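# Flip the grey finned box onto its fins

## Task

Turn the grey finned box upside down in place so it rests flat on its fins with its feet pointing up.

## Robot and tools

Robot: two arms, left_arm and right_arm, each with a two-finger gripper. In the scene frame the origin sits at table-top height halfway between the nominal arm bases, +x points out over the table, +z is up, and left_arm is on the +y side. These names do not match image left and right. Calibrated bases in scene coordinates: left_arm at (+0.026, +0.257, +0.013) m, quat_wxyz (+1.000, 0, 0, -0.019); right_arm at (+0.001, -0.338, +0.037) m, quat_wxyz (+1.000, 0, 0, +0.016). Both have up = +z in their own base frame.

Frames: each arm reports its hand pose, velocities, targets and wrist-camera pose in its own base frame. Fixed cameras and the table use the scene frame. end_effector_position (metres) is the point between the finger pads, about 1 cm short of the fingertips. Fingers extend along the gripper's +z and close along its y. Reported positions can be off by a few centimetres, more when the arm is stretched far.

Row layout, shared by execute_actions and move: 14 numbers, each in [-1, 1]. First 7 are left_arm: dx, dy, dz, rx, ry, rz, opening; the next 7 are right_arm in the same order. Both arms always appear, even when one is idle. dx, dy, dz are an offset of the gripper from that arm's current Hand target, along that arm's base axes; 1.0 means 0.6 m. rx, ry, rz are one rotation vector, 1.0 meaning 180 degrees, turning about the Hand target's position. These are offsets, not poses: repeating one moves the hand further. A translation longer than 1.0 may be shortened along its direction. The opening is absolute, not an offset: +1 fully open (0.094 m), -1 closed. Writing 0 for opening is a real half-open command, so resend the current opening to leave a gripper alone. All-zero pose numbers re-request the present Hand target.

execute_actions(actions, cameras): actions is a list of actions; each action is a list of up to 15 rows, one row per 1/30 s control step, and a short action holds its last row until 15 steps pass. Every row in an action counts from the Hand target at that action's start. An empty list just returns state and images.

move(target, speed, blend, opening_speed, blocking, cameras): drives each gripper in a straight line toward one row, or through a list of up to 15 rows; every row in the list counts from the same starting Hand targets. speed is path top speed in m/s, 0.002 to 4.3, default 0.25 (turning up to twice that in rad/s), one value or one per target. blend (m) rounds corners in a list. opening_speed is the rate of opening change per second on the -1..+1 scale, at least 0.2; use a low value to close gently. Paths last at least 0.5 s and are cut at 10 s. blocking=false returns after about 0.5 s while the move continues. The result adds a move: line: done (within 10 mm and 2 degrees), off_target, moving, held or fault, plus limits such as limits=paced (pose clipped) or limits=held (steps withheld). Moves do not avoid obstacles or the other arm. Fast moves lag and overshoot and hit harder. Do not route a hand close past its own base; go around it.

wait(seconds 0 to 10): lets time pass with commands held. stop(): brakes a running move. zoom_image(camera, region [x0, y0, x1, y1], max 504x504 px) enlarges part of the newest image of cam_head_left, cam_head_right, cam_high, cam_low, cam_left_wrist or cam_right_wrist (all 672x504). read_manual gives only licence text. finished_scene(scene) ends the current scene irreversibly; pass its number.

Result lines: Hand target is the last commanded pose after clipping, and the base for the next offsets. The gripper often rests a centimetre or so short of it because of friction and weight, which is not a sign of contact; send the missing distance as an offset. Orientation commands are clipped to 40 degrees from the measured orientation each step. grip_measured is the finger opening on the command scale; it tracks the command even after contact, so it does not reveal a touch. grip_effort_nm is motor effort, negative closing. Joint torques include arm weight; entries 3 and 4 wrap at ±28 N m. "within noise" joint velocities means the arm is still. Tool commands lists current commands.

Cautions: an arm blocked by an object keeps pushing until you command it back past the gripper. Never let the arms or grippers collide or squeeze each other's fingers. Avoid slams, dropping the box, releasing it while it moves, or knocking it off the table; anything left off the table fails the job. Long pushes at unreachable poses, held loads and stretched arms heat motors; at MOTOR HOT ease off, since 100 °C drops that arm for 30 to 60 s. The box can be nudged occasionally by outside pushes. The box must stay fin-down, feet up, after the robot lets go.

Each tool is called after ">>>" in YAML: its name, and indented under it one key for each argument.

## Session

>>> execute_actions:
  actions: []

Scene clock: 0.00 s.
left_arm: end_effector_position=(+0.7469, +0.0627, +0.1858) grip_measured=+1.000 grip_effort_nm=n/a end_effector_quat_wxyz=(+0.600, +0.118, +0.783, +0.112) | right_arm: end_effector_position=(+0.2461, -0.0955, +0.3388) grip_measured=+1.000 grip_effort_nm=n/a end_effector_quat_wxyz=(+0.392, +0.340, +0.834, -0.188)
Joint positions: left_arm=[0.099 1.879 1.257 0.363 0.062 0.35 0.094] | right_arm=[0.029 0.581 0.868 -1.173 0.637 0.571 0.094]
Joint velocities: within noise
Joint torques (N m): no reading
Heat: left arm: hottest elbow 36 °C; right arm: hottest elbow 34 °C.
Hand target: left_arm +0.7532, +0.0634, +0.1927; +0.607, +0.117, +0.778, +0.114 | right_arm +0.2481, -0.0955, +0.3525; +0.404, +0.343, +0.828, -0.182
Tool commands: left_gripper/opening=+1.0 right_gripper/opening=+1.0

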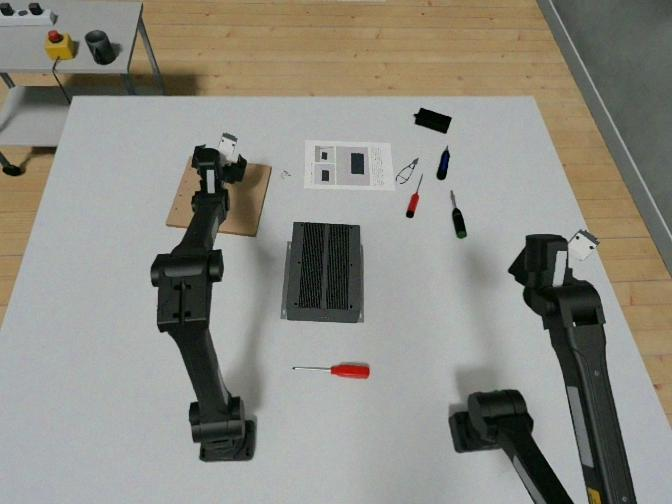

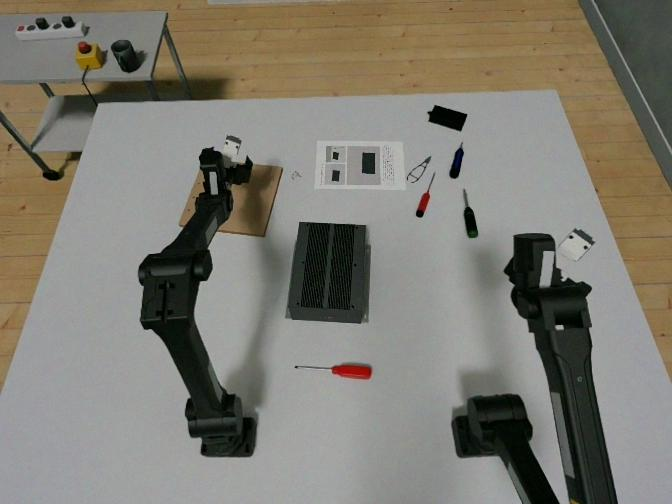

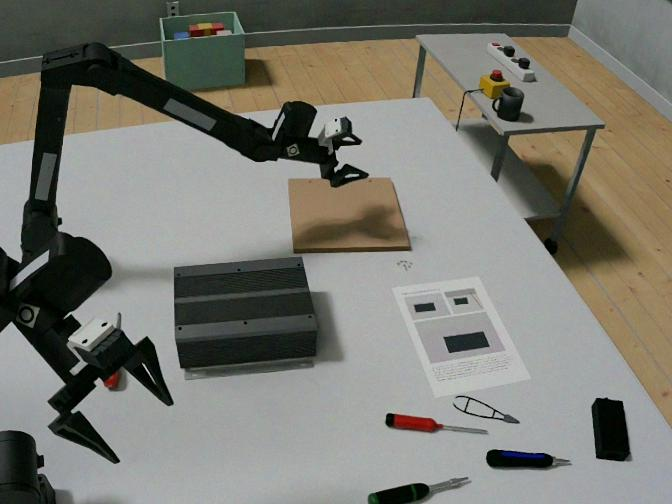

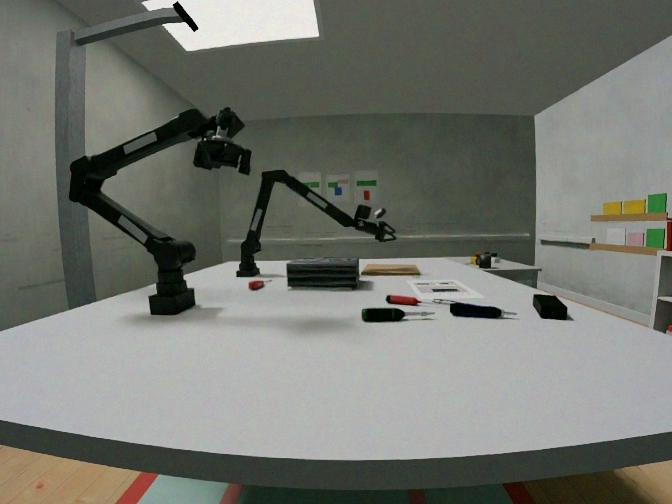

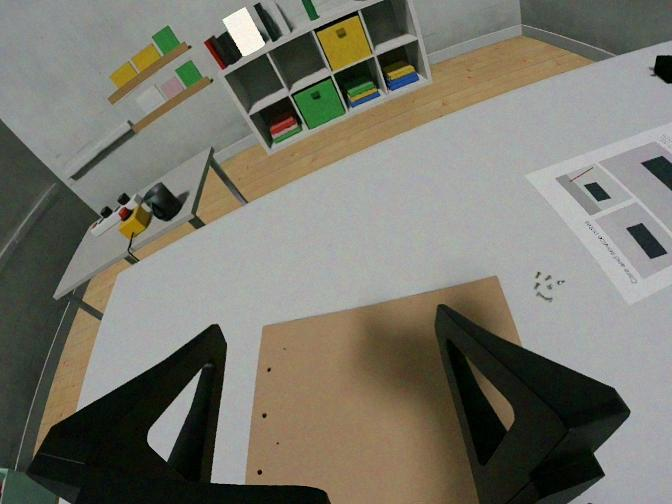

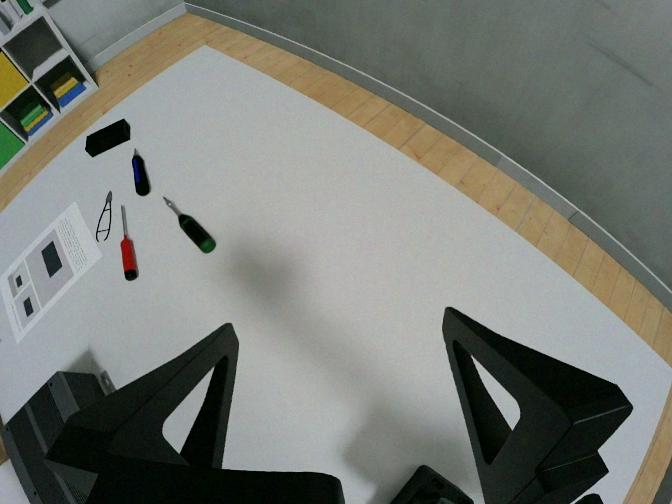

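>>> move:
  target: [-0.564,0.04,0.08,-0.3436,0.4297,-0.1361,0.745,0.2,0.1,-0.1,0.369,0.1585,0.345,-1]
  speed: 0.4

Scene clock: 67.20 s.
left_arm: end_effector_position=(+0.4193, +0.0859, +0.2355) grip_measured=+0.748 grip_effort_nm=-0.125 end_effector_quat_wxyz=(+0.074, -0.045, +0.898, -0.432) | right_arm: end_effector_position=(+0.3583, -0.0315, +0.2780) grip_measured=-0.986 grip_effort_nm=-0.774 end_effector_quat_wxyz=(+0.061, +0.047, +0.918, +0.390)
Joint positions: left_arm=[0.511 1.604 1.351 -1.669 0.854 0.573 0.082] | right_arm=[-0.431 1.348 1.226 -1.679 -0.785 -0.424 0.001]
Joint velocities: within noise
Joint torques (N m): left_arm=[-0.26 -13.04 7.9 -0.35 0.49 0] | right_arm=[-0.32 -7.71 10.77 -0.24 -0.66 -0.15]
Heat: left arm: hottest elbow 45 °C; right arm: hottest elbow 41 °C.
Hand target: left_arm +0.4148, +0.0874, +0.2406; +0.000, +0.000, +0.879, -0.478 | right_arm +0.3681, -0.0354, +0.2923; +0.000, +0.000, +0.906, +0.423
Off the commanded pose: left_arm 0.007 m, 11 deg | right_arm 0.018 m, 10 deg.
joint sent to its limit (left arm) — joint 4 (wrist pitch), lower limit. The joint targets are off in orientation, not in position.
joint sent to its limit (right arm) — joint 4 (wrist pitch), lower limit. The joint targets are off in orientation, not in position.
move: off_target (left_arm, right_arm)

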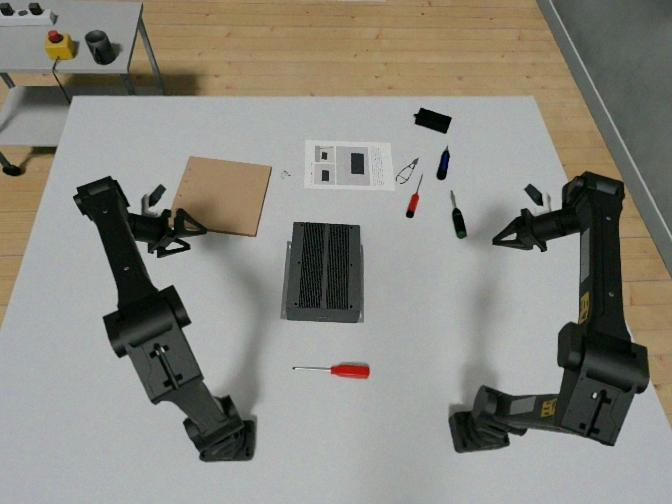

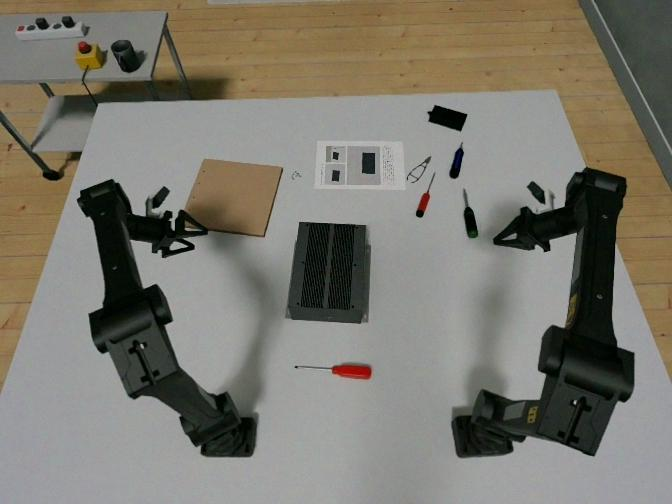

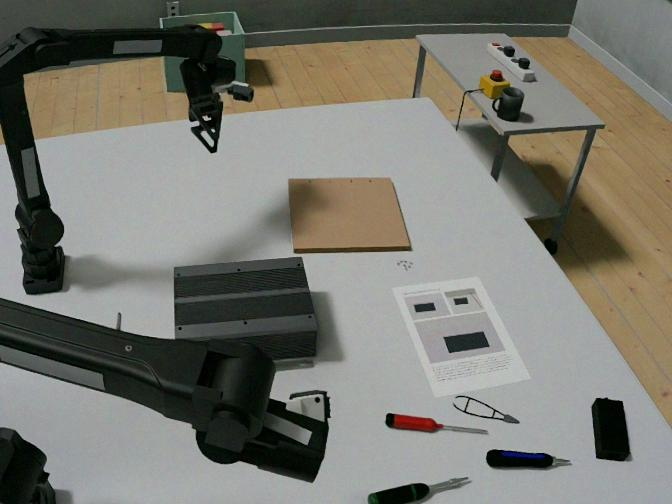

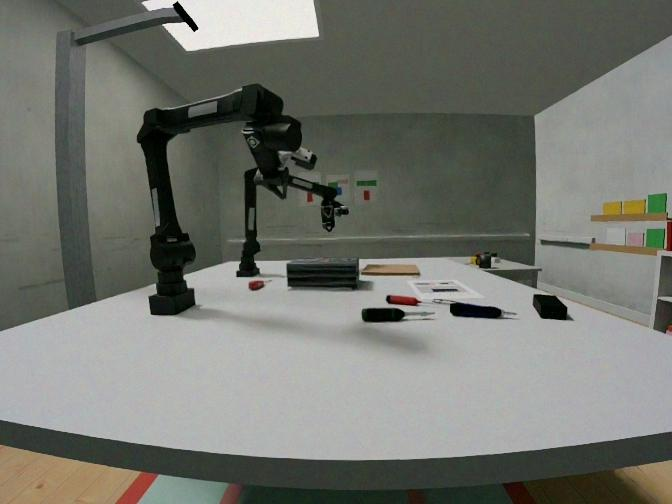

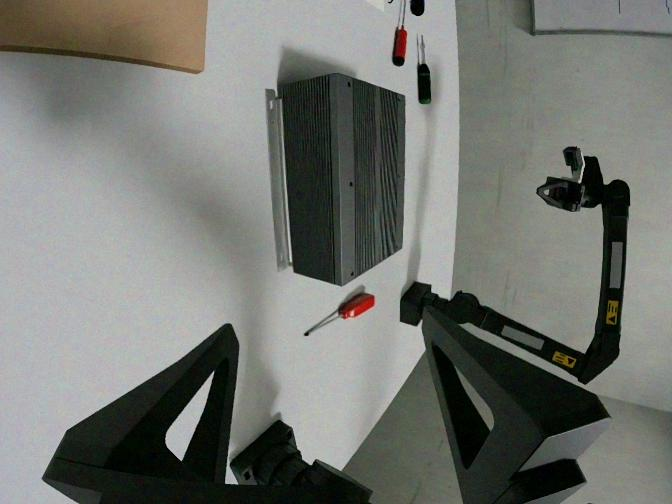

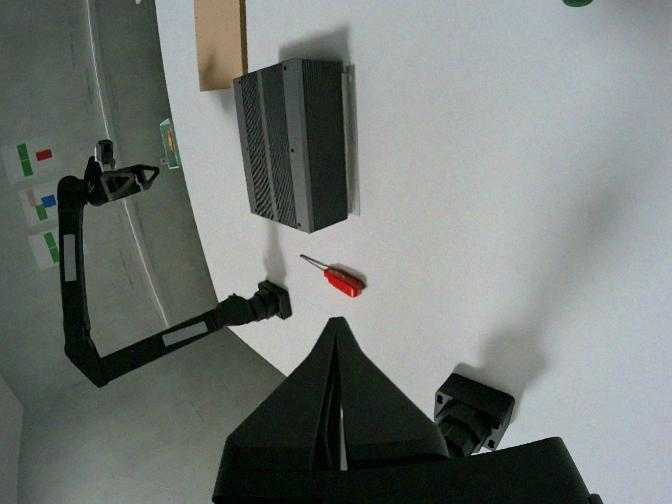

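>>> move:
  target:
    - [0.05,-0.05,-0.15,0,0,-0.0139,0.745,0.05,0.15,-0.3,0,0,-0.036,-1]
    - [0.0628,-0.179,-0.284,0,0,-0.0139,0.745,0.058,0.326,-0.487,0,0,-0.036,-1]
  speed: 0.2
  cameras: ["cam_head_left","cam_left_wrist","cam_right_wrist"]

Scene clock: 115.17 s.
left_arm: end_effector_position=(+0.4528, -0.0174, +0.0804) grip_measured=+0.748 grip_effort_nm=-0.120 end_effector_quat_wxyz=(+0.000, +0.027, +0.880, -0.475) | right_arm: end_effector_position=(+0.4041, +0.1556, +0.0030) grip_measured=-0.986 grip_effort_nm=-0.769 end_effector_quat_wxyz=(+0.026, +0.053, +0.904, +0.423)
Joint positions: left_arm=[0.27 1.874 1.229 -1.35 0.924 0.544 0.082] | right_arm=[0.064 1.728 0.788 -0.415 -0.855 0.28 0.001]
Joint velocities: within noise
Joint torques (N m): left_arm=[-1.2 -12.57 6.38 0.32 0.71 -0.22] | right_arm=[0.62 -10.52 4.6 1.44 -0.44 -0.03]
Heat: left arm: hottest elbow 43 °C; right arm: hottest elbow 43 °C.
Hand target: left_arm +0.4525, -0.0200, +0.0703; -0.011, +0.019, +0.878, -0.478 | right_arm +0.4030, +0.1602, +0.0002; +0.024, +0.051, +0.905, +0.422
Off the commanded pose: left_arm 0.011 m, 1 deg | right_arm 0.006 m, 0 deg.
move: off_target (left_arm)
Images, in order (width x height): cam_head_left 672x504, cam_left_wrist 672x504, cam_right_wrist 672x504.

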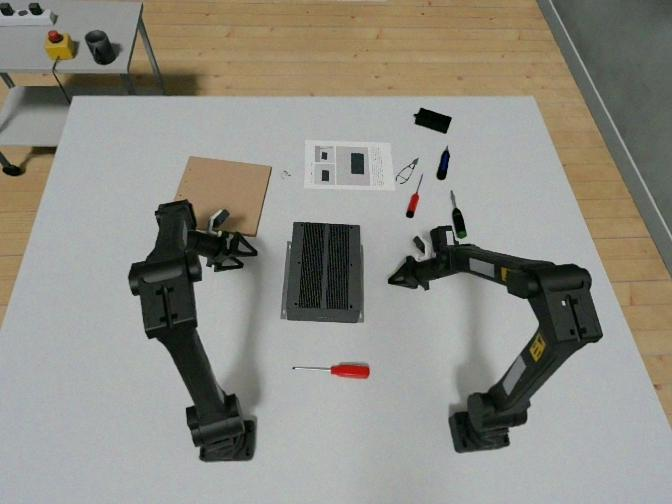

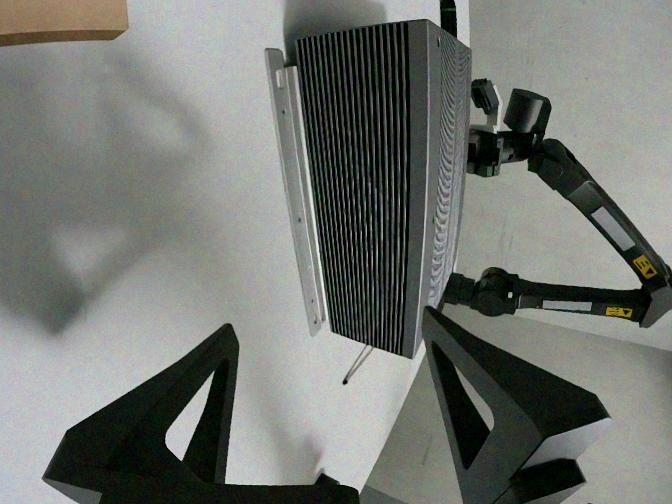

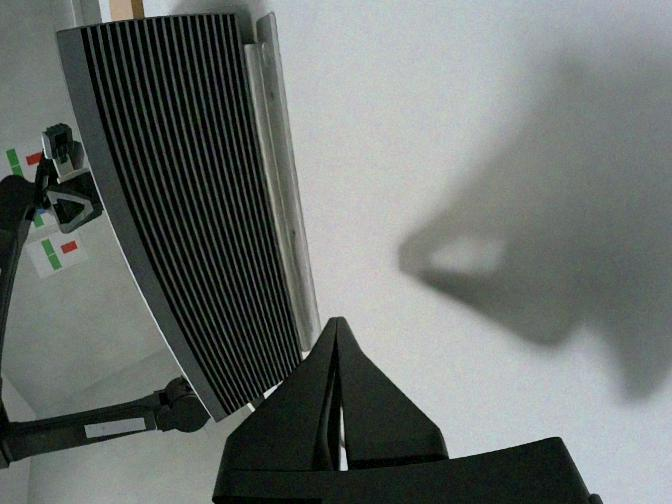

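>>> move:
  target: [0.0,-0.05,-0.05,0,0,0,0.745,0.027,0.08,-0.048,0,0,0.008,-1]
  speed: 0.1
  cameras: ["cam_head_left","cam_left_wrist","cam_right_wrist"]

>>> zoom_image:
  camera: "cam_left_wrist"
  region: [180, 150, 520, 400]

Scene clock: 150.40 s.
left_arm: end_effector_position=(+0.4541, -0.0461, +0.0514) grip_measured=+0.748 grip_effort_nm=-0.120 end_effector_quat_wxyz=(+0.001, +0.026, +0.880, -0.475) | right_arm: end_effector_position=(+0.4080, +0.2009, -0.0280) grip_measured=-0.986 grip_effort_nm=-0.774 end_effector_quat_wxyz=(+0.012, +0.045, +0.905, +0.422)
Joint positions: left_arm=[0.211 1.895 1.172 -1.192 0.948 0.449 0.082] | right_arm=[0.175 1.827 0.804 -0.257 -0.834 0.404 0.001]
Joint velocities: within noise
Joint torques (N m): left_arm=[-1.44 -12.28 6.05 0.44 0.71 -0.26] | right_arm=[0.62 -10.29 6.34 1.42 -0.28 0.05]
Heat: left arm: hottest elbow 42 °C; right arm: hottest elbow 41 °C.
Hand target: left_arm +0.4525, -0.0500, +0.0403; -0.011, +0.019, +0.878, -0.478 | right_arm +0.4190, +0.2083, -0.0286; +0.018, +0.040, +0.905, +0.422
Off the commanded pose: left_arm 0.012 m, 2 deg | right_arm 0.013 m, 1 deg.
move: off_target (left_arm, right_arm)
Images, in order (width x height): cam_head_left 672x504, cam_left_wrist 672x504, cam_right_wrist 672x504.

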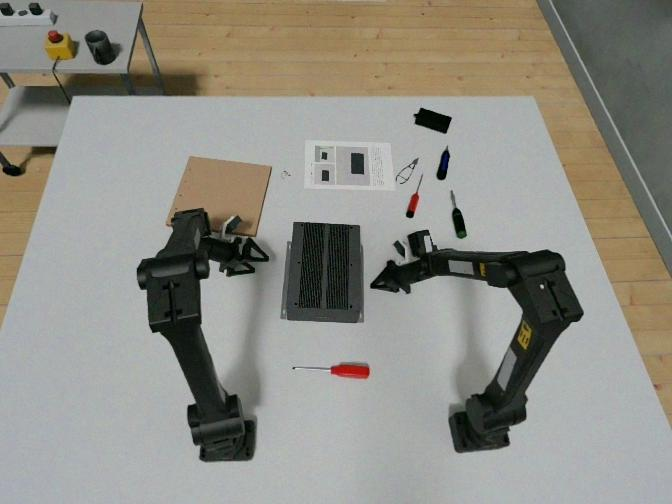

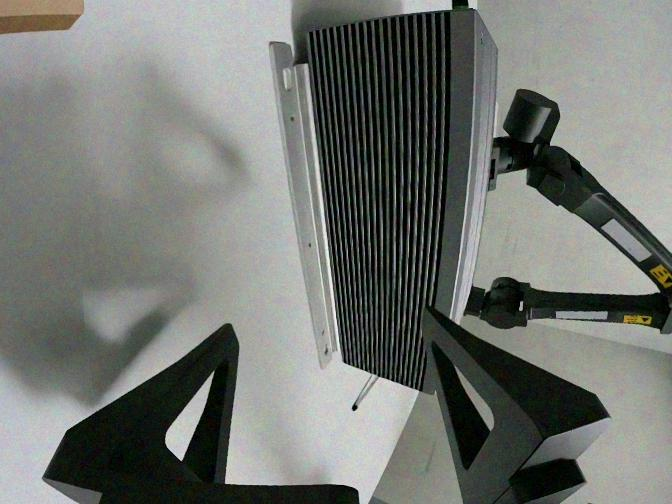

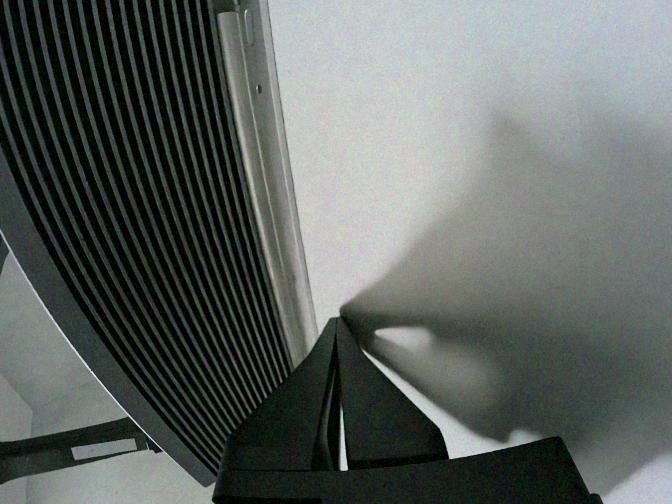

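Scaled by 1.482 from the camera's 672x504 image, which has a finer 960x720 frame.

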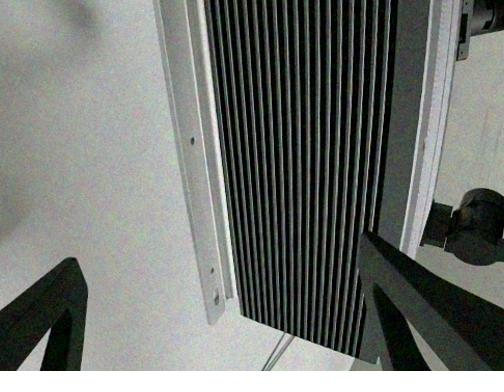

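>>> move:
  target: [-0.002,-0.055,-0.029,0,0,-0.006,0.745,0,0.008,-0.002,0,0,0,-1]
  speed: 0.08
  cameras: ["cam_left_wrist","cam_right_wrist","cam_low"]

Scene clock: 163.30 s.
left_arm: end_effector_position=(+0.4538, -0.0800, +0.0344) grip_measured=+0.748 grip_effort_nm=-0.120 end_effector_quat_wxyz=(-0.003, +0.036, +0.879, -0.475) | right_arm: end_effector_position=(+0.4092, +0.2046, -0.0281) grip_measured=-0.986 grip_effort_nm=-0.769 end_effector_quat_wxyz=(+0.014, +0.046, +0.905, +0.423)
Joint positions: left_arm=[0.138 1.906 1.136 -1.074 0.964 0.363 0.082] | right_arm=[0.183 1.829 0.804 -0.24 -0.832 0.421 0.001]
Joint velocities: within noise
Joint torques (N m): left_arm=[-1.14 -12.04 5.86 0.62 0.74 -0.24] | right_arm=[1.14 -10.17 6.32 1.55 -0.16 0.04]
Heat: left arm: hottest elbow 41 °C; right arm: hottest elbow 40 °C.
Hand target: left_arm +0.4513, -0.0831, +0.0229; -0.015, +0.028, +0.878, -0.477 | right_arm +0.4190, +0.2130, -0.0298; +0.018, +0.040, +0.905, +0.422
Off the commanded pose: left_arm 0.012 m, 2 deg | right_arm 0.013 m, 1 deg.
move: off_target (left_arm, right_arm)
Images, in order (width x height): cam_low 672x504, cam_left_wrist 672x504, cam_right_wrist 672x504.

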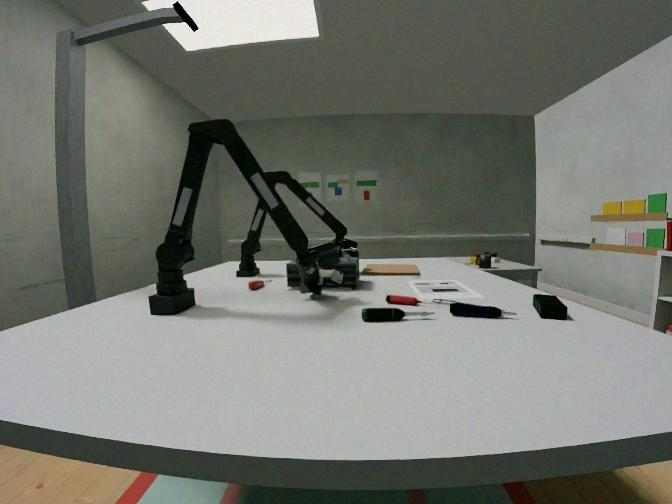

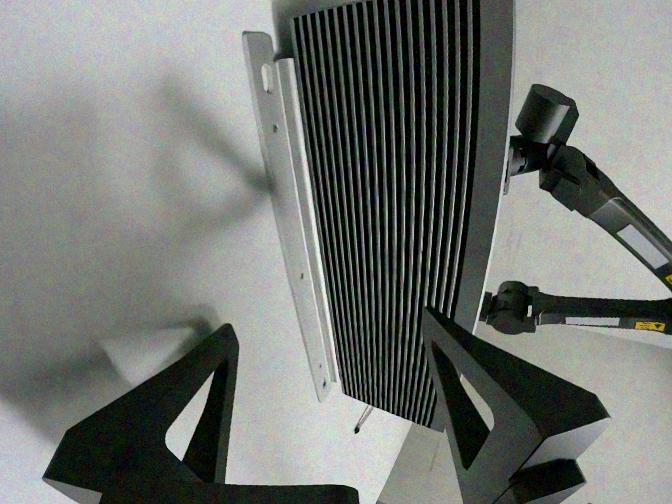

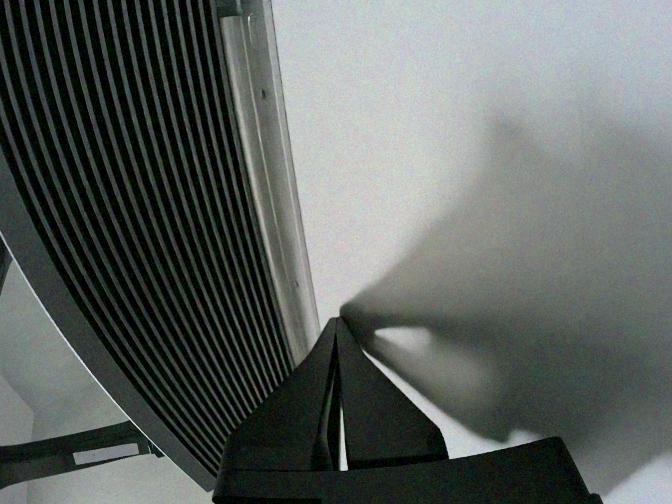

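>>> move:
  target:
    - [-0.005,-0.192,0.0,0,0,0,0.745,0.008,0.148,0,0,0,0,-1]
    - [-0.012,-0.375,0.233,0,0,0,0.745,0.008,0.155,0,0,0,0,-1]
  speed: 0.1
  cameras: ["cam_low","cam_left_wrist","cam_head_left","cam_right_wrist"]

Scene clock: 177.37 s.
left_arm: end_effector_position=(+0.4820, -0.1700, +0.1230) grip_measured=+0.744 grip_effort_nm=0.051 end_effector_quat_wxyz=(+0.027, -0.100, +0.891, -0.441) | right_arm: end_effector_position=(+0.4170, +0.2308, -0.0277) grip_measured=-0.985 grip_effort_nm=-0.818 end_effector_quat_wxyz=(+0.017, +0.109, +0.904, +0.412)
Joint positions: left_arm=[-0.077 1.639 1.071 -0.693 0.877 -0.446 0.082] | right_arm=[0.256 1.822 0.792 -0.107 -0.758 0.671 0.001]
Joint velocities: within noise
Joint torques (N m): left_arm=[-20.66 -14.86 10.43 0.28 3.8 0.06] | right_arm=[10.58 -7.59 9.47 3.28 -0.08 0.05]
Heat: left arm: hottest elbow 40 °C; right arm: hottest elbow 40 °C.
Hand target: left_arm +0.4442, -0.3081, +0.1626; -0.015, +0.028, +0.878, -0.477 | right_arm +0.4238, +0.3060, -0.0299; +0.018, +0.040, +0.906, +0.422
Off the commanded pose: left_arm 0.149 m, 16 deg | right_arm 0.076 m, 8 deg.
move: off_target (left_arm, right_arm)
Images, in order (width x height): cam_head_left 672x504, cam_low 672x504, cam_left_wrist 672x504, cam_right_wrist 672x504.

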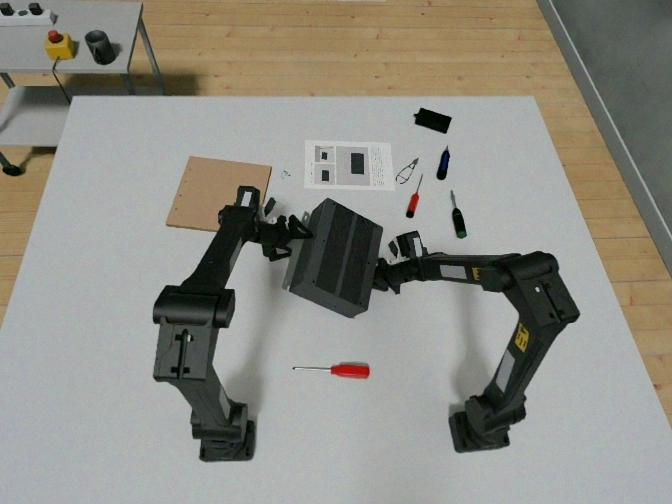

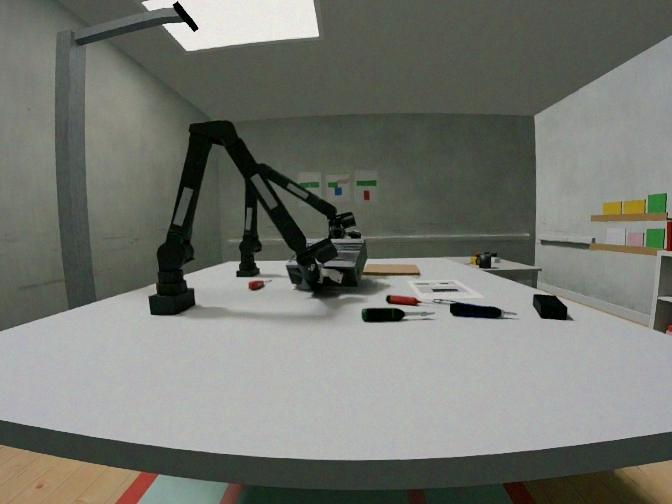

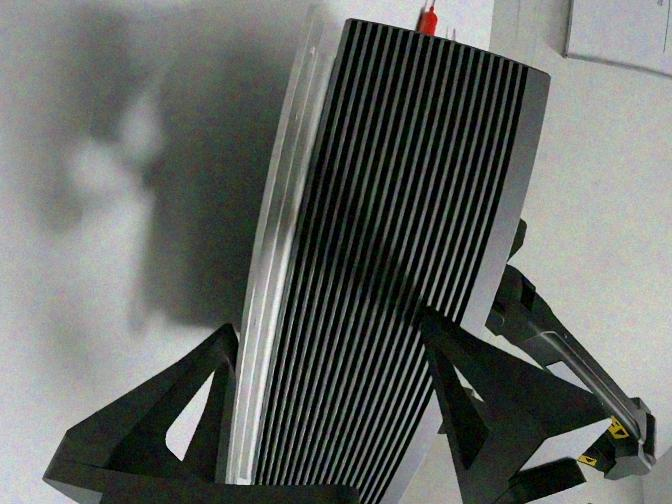

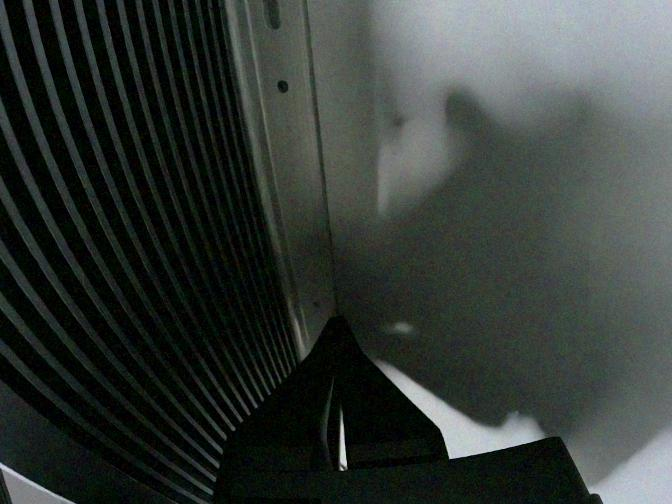

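>>> move:
  target: [0,0,0,0,0,0,-0.9,0,0,0,0,0,0,-1]
  opening_speed: 0.8
  cameras: ["cam_left_wrist"]

Scene clock: 184.50 s.
left_arm: end_effector_position=(+0.4811, -0.1559, +0.1174) grip_measured=-0.891 grip_effort_nm=-0.999 end_effector_quat_wxyz=(+0.050, -0.068, +0.909, -0.407) | right_arm: end_effector_position=(+0.4172, +0.2316, -0.0277) grip_measured=-0.985 grip_effort_nm=-0.838 end_effector_quat_wxyz=(+0.010, +0.124, +0.899, +0.419)
Joint positions: left_arm=[-0.064 1.63 1.073 -0.73 0.808 -0.335 0.005] | right_arm=[0.254 1.827 0.789 -0.09 -0.771 0.711 0.001]
Joint velocities: within noise
Joint torques (N m): left_arm=[-21.3 -14.1 10.77 0.25 6.25 -0.85] | right_arm=[11.46 -8.82 9.88 3.03 0.42 -0.34]
Heat: left arm: hottest wrist yaw 43 °C; right arm: hottest elbow 41 °C.
Hand target: left_arm +0.4442, -0.3080, +0.1626; -0.015, +0.027, +0.878, -0.477 | right_arm +0.4239, +0.3060, -0.0298; +0.018, +0.040, +0.905, +0.422
Off the commanded pose: left_arm 0.163 m, 16 deg | right_arm 0.075 m, 10 deg.
move: off_target (left_arm, right_arm)
Images, in order (width x height): cam_left_wrist 672x504.

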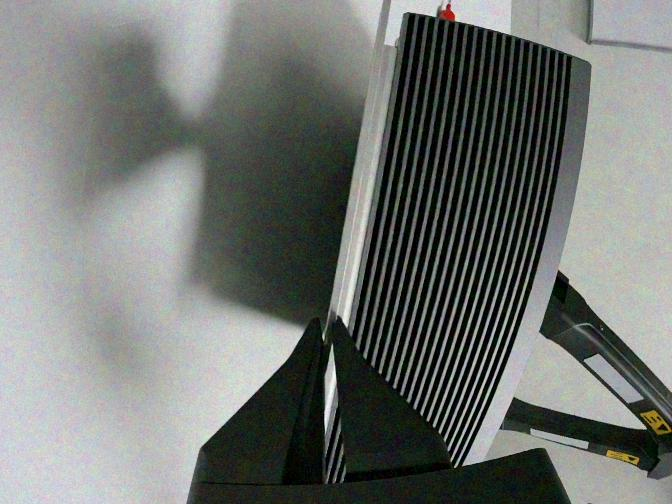

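>>> move:
  target:
    - [0.066,0.15,0.0,0.122,0,0.029,-0.9,0,-0.12,0,0,0,0,-1]
    - [0.073,0.055,0.04,0.233,0,0.029,-0.9,-0.02,-0.3,0.0,0,0,0,-1]
    - [0.08,-0.063,0.047,0.344,0,0.029,-0.9,-0.03,-0.48,0.05,0,0,0,-1]
    - [0.083,-0.122,0.045,0.39,0,0.029,-0.9,-0.03,-0.52,0.08,0,0,0,-1]
  speed: 0.1
  cameras: ["cam_low","cam_left_wrist","cam_head_left"]

Scene clock: 255.77 s.
left_arm: end_effector_position=(+0.5000, -0.0150, +0.0318) grip_measured=-0.689 grip_effort_nm=0.022 end_effector_quat_wxyz=(+0.118, -0.106, +0.704, -0.692) | right_arm: end_effector_position=(+0.4175, +0.2753, -0.0250) grip_measured=-0.986 grip_effort_nm=-0.769 end_effector_quat_wxyz=(+0.021, +0.071, +0.906, +0.417)
Joint positions: left_arm=[0.322 2.103 1.128 -0.822 1.557 0.244 0.015] | right_arm=[0.351 1.845 0.831 -0.064 -0.738 0.7 0.001]
Joint velocities: within noise
Joint torques (N m): left_arm=[-0.67 0.91 0.27 0.35 0.04 -0.2] | right_arm=[2.73 -10.99 6.63 1.95 -1.03 -0.23]
Heat: left arm: hottest wrist yaw 46 °C; right arm: hottest elbow 42 °C.
Hand target: left_arm +0.5000, -0.0150, +0.0318; +0.118, -0.106, +0.704, -0.692 (not the last commanded pose) | right_arm +0.4148, +0.2998, -0.0253; +0.018, +0.041, +0.904, +0.425 (not the last commanded pose)
Tool commands: left_gripper/opening=-0.688731 right_gripper/opening=-1.0
Off the commanded pose: right_arm 0.285 m, 4 deg.
OVER-TEMPERATURE FAULT: MOTORS OFF. Before this call, joint 5 (wrist yaw) of the left arm reached 100 °C. The left arm is limp: it may fall or be pushed, and its gripper may let go. The left arm ran none of this call's commands. In this call the stop used 36 of the actions that the scene allows. The stop still runs: until a result tells its end, the left arm, its gripper or tool too, takes no command.
move: fault (left_arm), off_target (right_arm; braked at the fault stop of left_arm); path passed 0 of 4 targets
Images, in order (width x height): cam_head_left 672x504, cam_low 672x504, cam_left_wrist 672x504.

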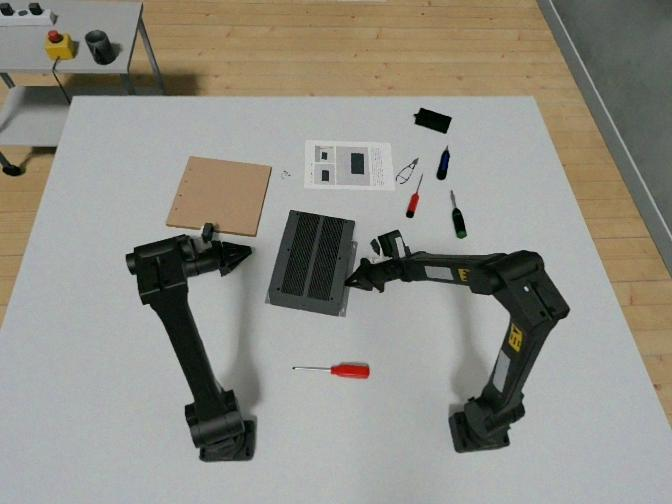

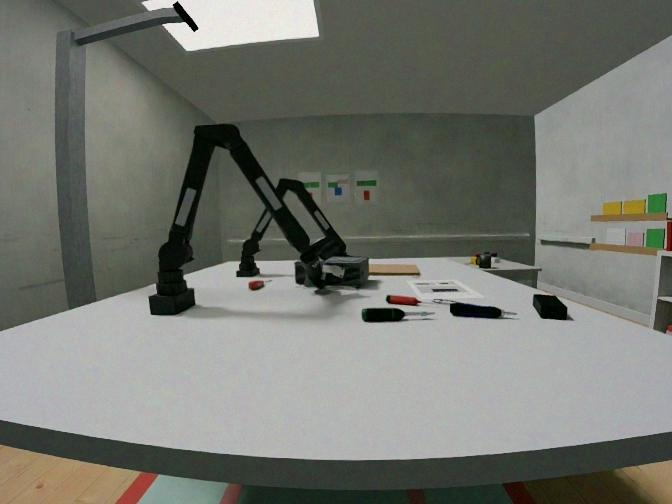

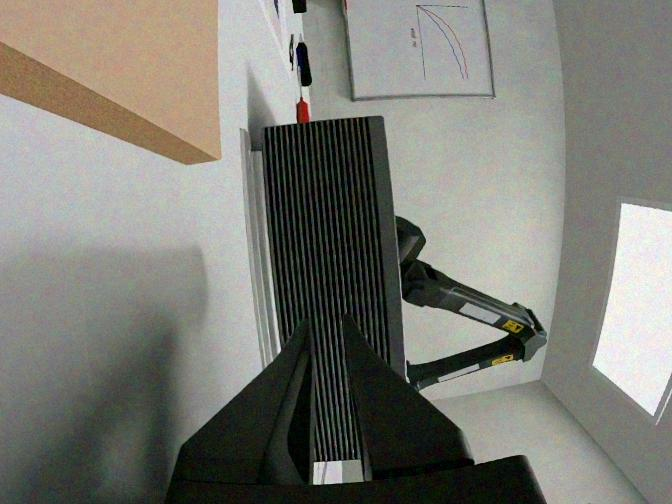

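>>> wait:
  seconds: 10
  cameras: []

>>> execute_actions:
  actions: []
  cameras: []

Scene clock: 274.33 s.
left_arm: end_effector_position=(+0.5023, -0.0143, +0.0372) grip_measured=-0.689 grip_effort_nm=0.022 end_effector_quat_wxyz=(+0.122, -0.102, +0.704, -0.692) | right_arm: end_effector_position=(+0.4175, +0.2753, -0.0250) grip_measured=-0.986 grip_effort_nm=-0.764 end_effector_quat_wxyz=(+0.021, +0.071, +0.906, +0.417)
Joint positions: left_arm=[0.322 2.093 1.131 -0.822 1.558 0.244 0.015] | right_arm=[0.351 1.845 0.831 -0.064 -0.738 0.7 0.001]
Joint velocities: within noise
Joint torques (N m): left_arm=[-0.79 -14.51 4.74 0.39 0.69 -0.09] | right_arm=[3.14 -10.99 6.53 1.78 -0.99 -0.19]
Heat: left arm: hottest wrist yaw 42 °C; right arm: hottest elbow 41 °C.
Hand target: left_arm +0.5000, -0.0150, +0.0317; +0.118, -0.107, +0.704, -0.692 (not the last commanded pose) | right_arm +0.4148, +0.2998, -0.0253; +0.018, +0.041, +0.904, +0.425 (not the last commanded pose)
Tool commands: left_gripper/opening=-0.688731 right_gripper/opening=-1.0
Off the commanded pose: right_arm 0.285 m, 4 deg.
OVER-TEMPERATURE FAULT: MOTORS OFF. As an earlier result told, joint 5 (wrist yaw) of the left arm reached 100 °C; the stop lasted 54 seconds. In this call the stop used none of the actions that the scene allows. The left arm's motors are on again: the left arm and its gripper hold where the fault left them. Its gripper does not squeeze until you command it. The left arm accepts commands again.
wait: 10.00 s; at rest from the start
No camera images: "cameras" was empty.

Scene clock: 274.33 s.
left_arm: end_effector_position=(+0.5023, -0.0143, +0.0372) grip_measured=-0.689 grip_effort_nm=0.022 end_effector_quat_wxyz=(+0.122, -0.102, +0.704, -0.692) | right_arm: end_effector_position=(+0.4175, +0.2753, -0.0250) grip_measured=-0.986 grip_effort_nm=-0.764 end_effector_quat_wxyz=(+0.021, +0.071, +0.906, +0.417)
Joint positions: left_arm=[0.322 2.093 1.131 -0.822 1.558 0.244 0.015] | right_arm=[0.351 1.845 0.831 -0.064 -0.738 0.7 0.001]
Joint velocities: within noise
Joint torques (N m): left_arm=[-0.79 -14.51 4.74 0.39 0.69 -0.09] | right_arm=[3.14 -10.99 6.53 1.78 -0.99 -0.19]
Heat: left arm: hottest wrist yaw 42 °C; right arm: hottest elbow 41 °C.
Hand target: left_arm +0.5000, -0.0150, +0.0317; +0.118, -0.107, +0.704, -0.692 (not the last commanded pose) | right_arm +0.4148, +0.2998, -0.0253; +0.018, +0.041, +0.904, +0.425 (not the last commanded pose)
Tool commands: left_gripper/opening=-0.688731 right_gripper/opening=-1.0
Off the commanded pose: right_arm 0.285 m, 4 deg.
No camera images: "cameras" was empty.

>>> move:
  target:
    - [0,0.06,0.05,0.05,0,0,0.745,0,-0.2,0.02,0,0,-0.039,-1]
    - [-0.075,0.06,0.1,0.18,0.019,-0.1515,0.745,0,-0.2,0.02,0,0,-0.039,-1]
  speed: 0.15
  cameras: ["cam_left_wrist","cam_head_left","cam_right_wrist"]

Scene clock: 291.67 s.
left_arm: end_effector_position=(+0.4448, +0.0209, +0.0787) grip_measured=+0.742 grip_effort_nm=0.164 end_effector_quat_wxyz=(-0.056, +0.060, +0.873, -0.482) | right_arm: end_effector_position=(+0.4119, +0.1842, -0.0183) grip_measured=-0.986 grip_effort_nm=-0.774 end_effector_quat_wxyz=(+0.038, +0.096, +0.901, +0.422)
Joint positions: left_arm=[0.336 1.981 1.357 -1.618 0.828 0.776 0.082] | right_arm=[0.142 1.775 0.748 -0.167 -0.809 0.519 0.001]
Joint velocities: within noise
Joint torques (N m): left_arm=[-1.49 -16.56 8.87 -1.07 0.36 0.06] | right_arm=[-1.61 -12.04 4.6 0.87 -0.61 -0.17]
Heat: left arm: hottest wrist yaw 40 °C; right arm: hottest elbow 41 °C.
Hand target: left_arm +0.4549, +0.0210, +0.0917; -0.043, +0.077, +0.876, -0.475 | right_arm +0.4149, +0.1797, -0.0133; +0.044, +0.096, +0.900, +0.423
Off the commanded pose: left_arm 0.017 m, 3 deg | right_arm 0.007 m, 1 deg.
move: off_target (left_arm)
Images, in order (width x height): cam_head_left 672x504, cam_left_wrist 672x504, cam_right_wrist 672x504.

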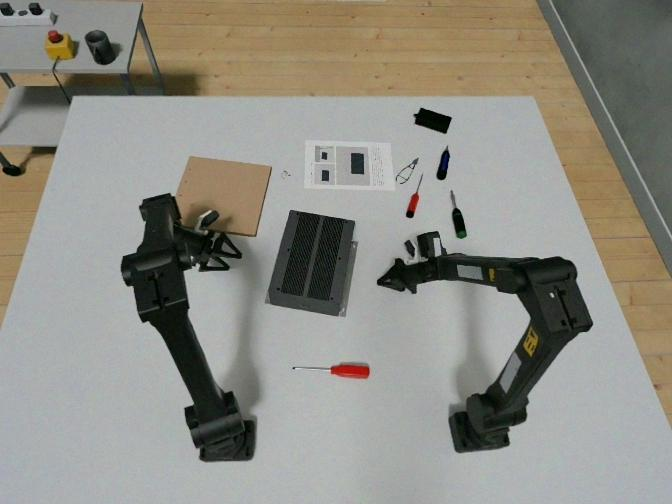

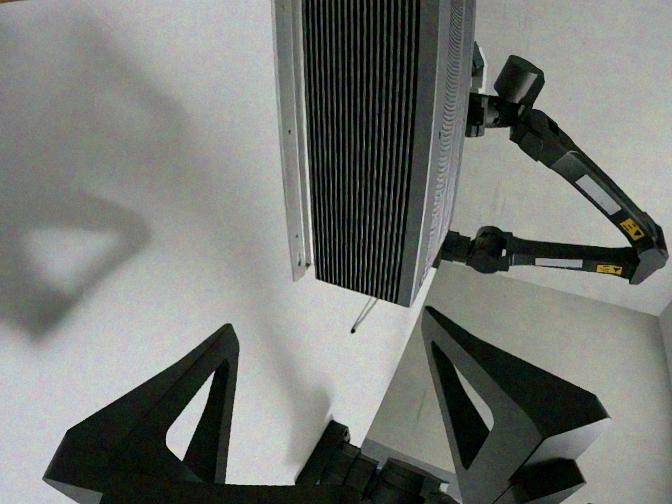

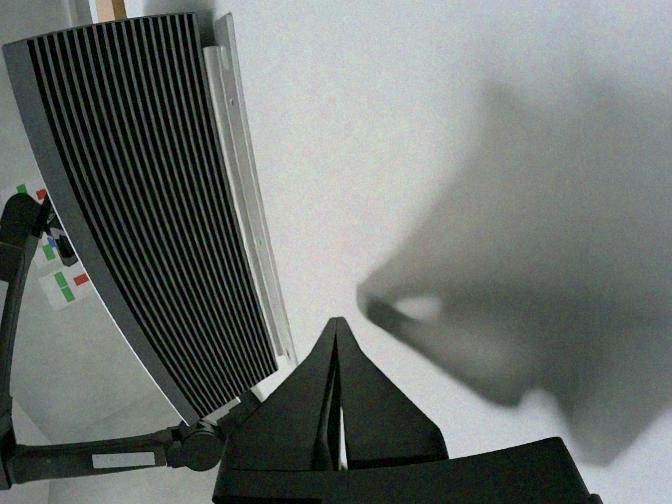

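>>> move:
  target:
    - [0.07,-0.05,0,0,0,-0.022,0.745,0.005,0.04,-0.02,0,0,-0.02,-1]
    - [0.07,-0.147,-0.117,0,0,-0.022,0.745,0.015,0.125,-0.027,0,0,-0.02,-1]
  speed: 0.1
  cameras: ["cam_left_wrist","cam_head_left","cam_right_wrist"]

Scene clock: 336.63 s.
left_arm: end_effector_position=(+0.4986, -0.0638, +0.0345) grip_measured=+0.742 grip_effort_nm=0.159 end_effector_quat_wxyz=(-0.047, +0.115, +0.874, -0.471) | right_arm: end_effector_position=(+0.4158, +0.2458, -0.0283) grip_measured=-0.986 grip_effort_nm=-0.769 end_effector_quat_wxyz=(+0.054, +0.128, +0.897, +0.420)
Joint positions: left_arm=[0.142 2.089 1.438 -1.422 0.889 0.647 0.082] | right_arm=[0.303 1.815 0.733 0.086 -0.701 0.801 0.001]
Joint velocities: within noise
Joint torques (N m): left_arm=[-1.2 -14.74 6.32 0.14 0.67 -0.24] | right_arm=[0.56 -10.11 6.28 1.91 -0.12 0.03]
Heat: left arm: hottest elbow 42 °C; right arm: hottest elbow 38 °C.
Hand target: left_arm +0.4971, -0.0672, +0.0215; -0.059, +0.107, +0.873, -0.473 | right_arm +0.4238, +0.2548, -0.0295; +0.057, +0.124, +0.896, +0.421
Off the commanded pose: left_arm 0.014 m, 2 deg | right_arm 0.012 m, 1 deg.
move: off_target (left_arm, right_arm)
Images, in order (width x height): cam_head_left 672x504, cam_left_wrist 672x504, cam_right_wrist 672x504.

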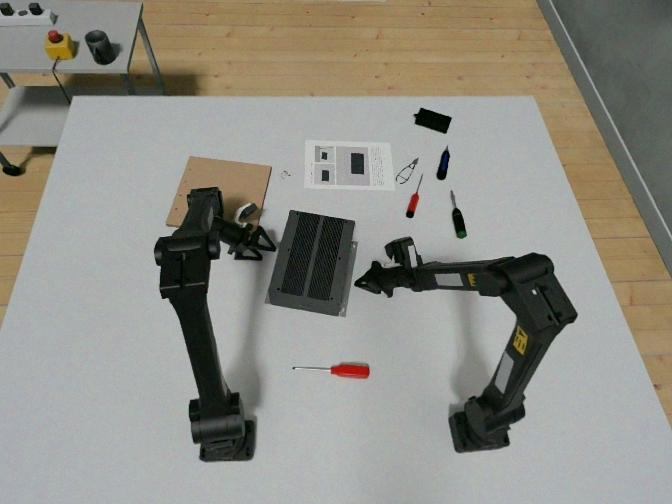

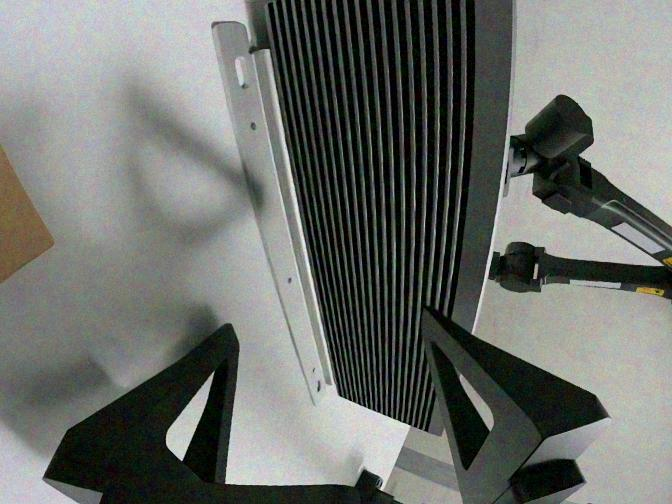

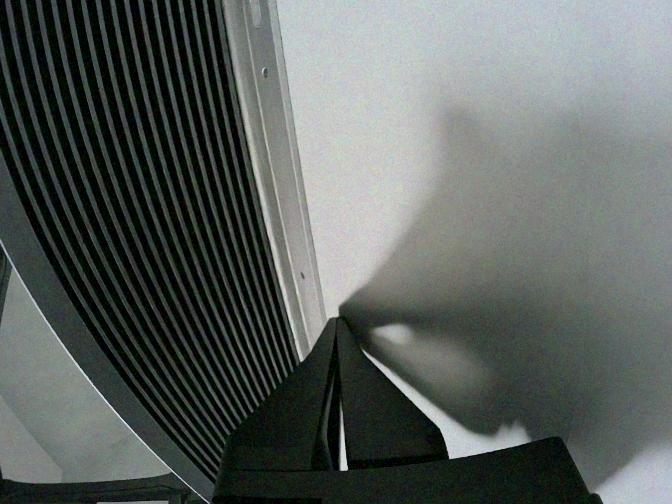

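>>> move:
  target:
    - [-0.035,-0.188,0.0,0,0,0,0.745,0.035,0.155,0,0,0,0,-1]
    - [-0.065,-0.37,0.233,0,0,0,0.745,0.035,0.16,0,0,0,0,-1]
  speed: 0.12
  cameras: ["cam_left_wrist"]

Scene clock: 358.00 s.
left_arm: end_effector_position=(+0.5158, -0.1399, +0.1330) grip_measured=+0.744 grip_effort_nm=0.085 end_effector_quat_wxyz=(+0.006, -0.005, +0.894, -0.447) | right_arm: end_effector_position=(+0.4237, +0.2684, -0.0281) grip_measured=-0.986 grip_effort_nm=-0.779 end_effector_quat_wxyz=(+0.066, +0.157, +0.900, +0.402)
Joint positions: left_arm=[-0.004 1.792 1.317 -1.064 0.927 -0.031 0.082] | right_arm=[0.37 1.819 0.754 0.119 -0.603 0.916 0.001]
Joint velocities: within noise
Joint torques (N m): left_arm=[-2.49 -14.74 8.17 0.28 1.04 -0.04] | right_arm=[-0.79 -12.69 4.6 1.63 -0.28 0.01]
Heat: left arm: hottest elbow 40 °C; right arm: hottest elbow 38 °C.
Hand target: left_arm +0.5120, -0.1515, +0.1358; +0.000, +0.006, +0.892, -0.452 (not the last commanded pose) | right_arm +0.4238, +0.2683, -0.0281; +0.064, +0.162, +0.899, +0.402 (not the last commanded pose)
Off the commanded pose: left_arm 0.163 m, 15 deg | right_arm 0.085 m, 4 deg.
move: held (left_arm, right_arm; a check stopped the path); limits=held
pose unreachable (left arm): on one or more control steps of this call, first in action 0 (counted from 0), this arm could not follow its commanded pose, so it was not sent that pose on those steps. It may still have moved: this result reports where it is.
cause: moving toward the commanded pose would bring a part of the arm too close to another arm (this arm's fingers and the right arm's wrist (the part past joint 4), along the way the arms are being sent, or toward where that arm still pushes).
pose unreachable (right arm): on one or more control steps of this call, first in action 0 (counted from 0), this arm could not follow its commanded pose, so it was not sent that pose on those steps. It may still have moved: this result reports where it is.
cause: moving toward the commanded pose would bring a part of the arm too close to another arm (this arm's wrist (the part past joint 4) and the left arm's fingers, along the way the arms are being sent, or toward where that arm still pushes).
Images, in order (width x height): cam_left_wrist 672x504.

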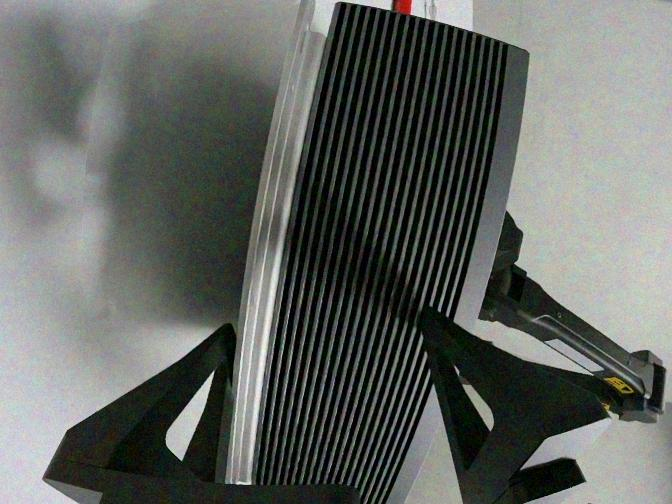

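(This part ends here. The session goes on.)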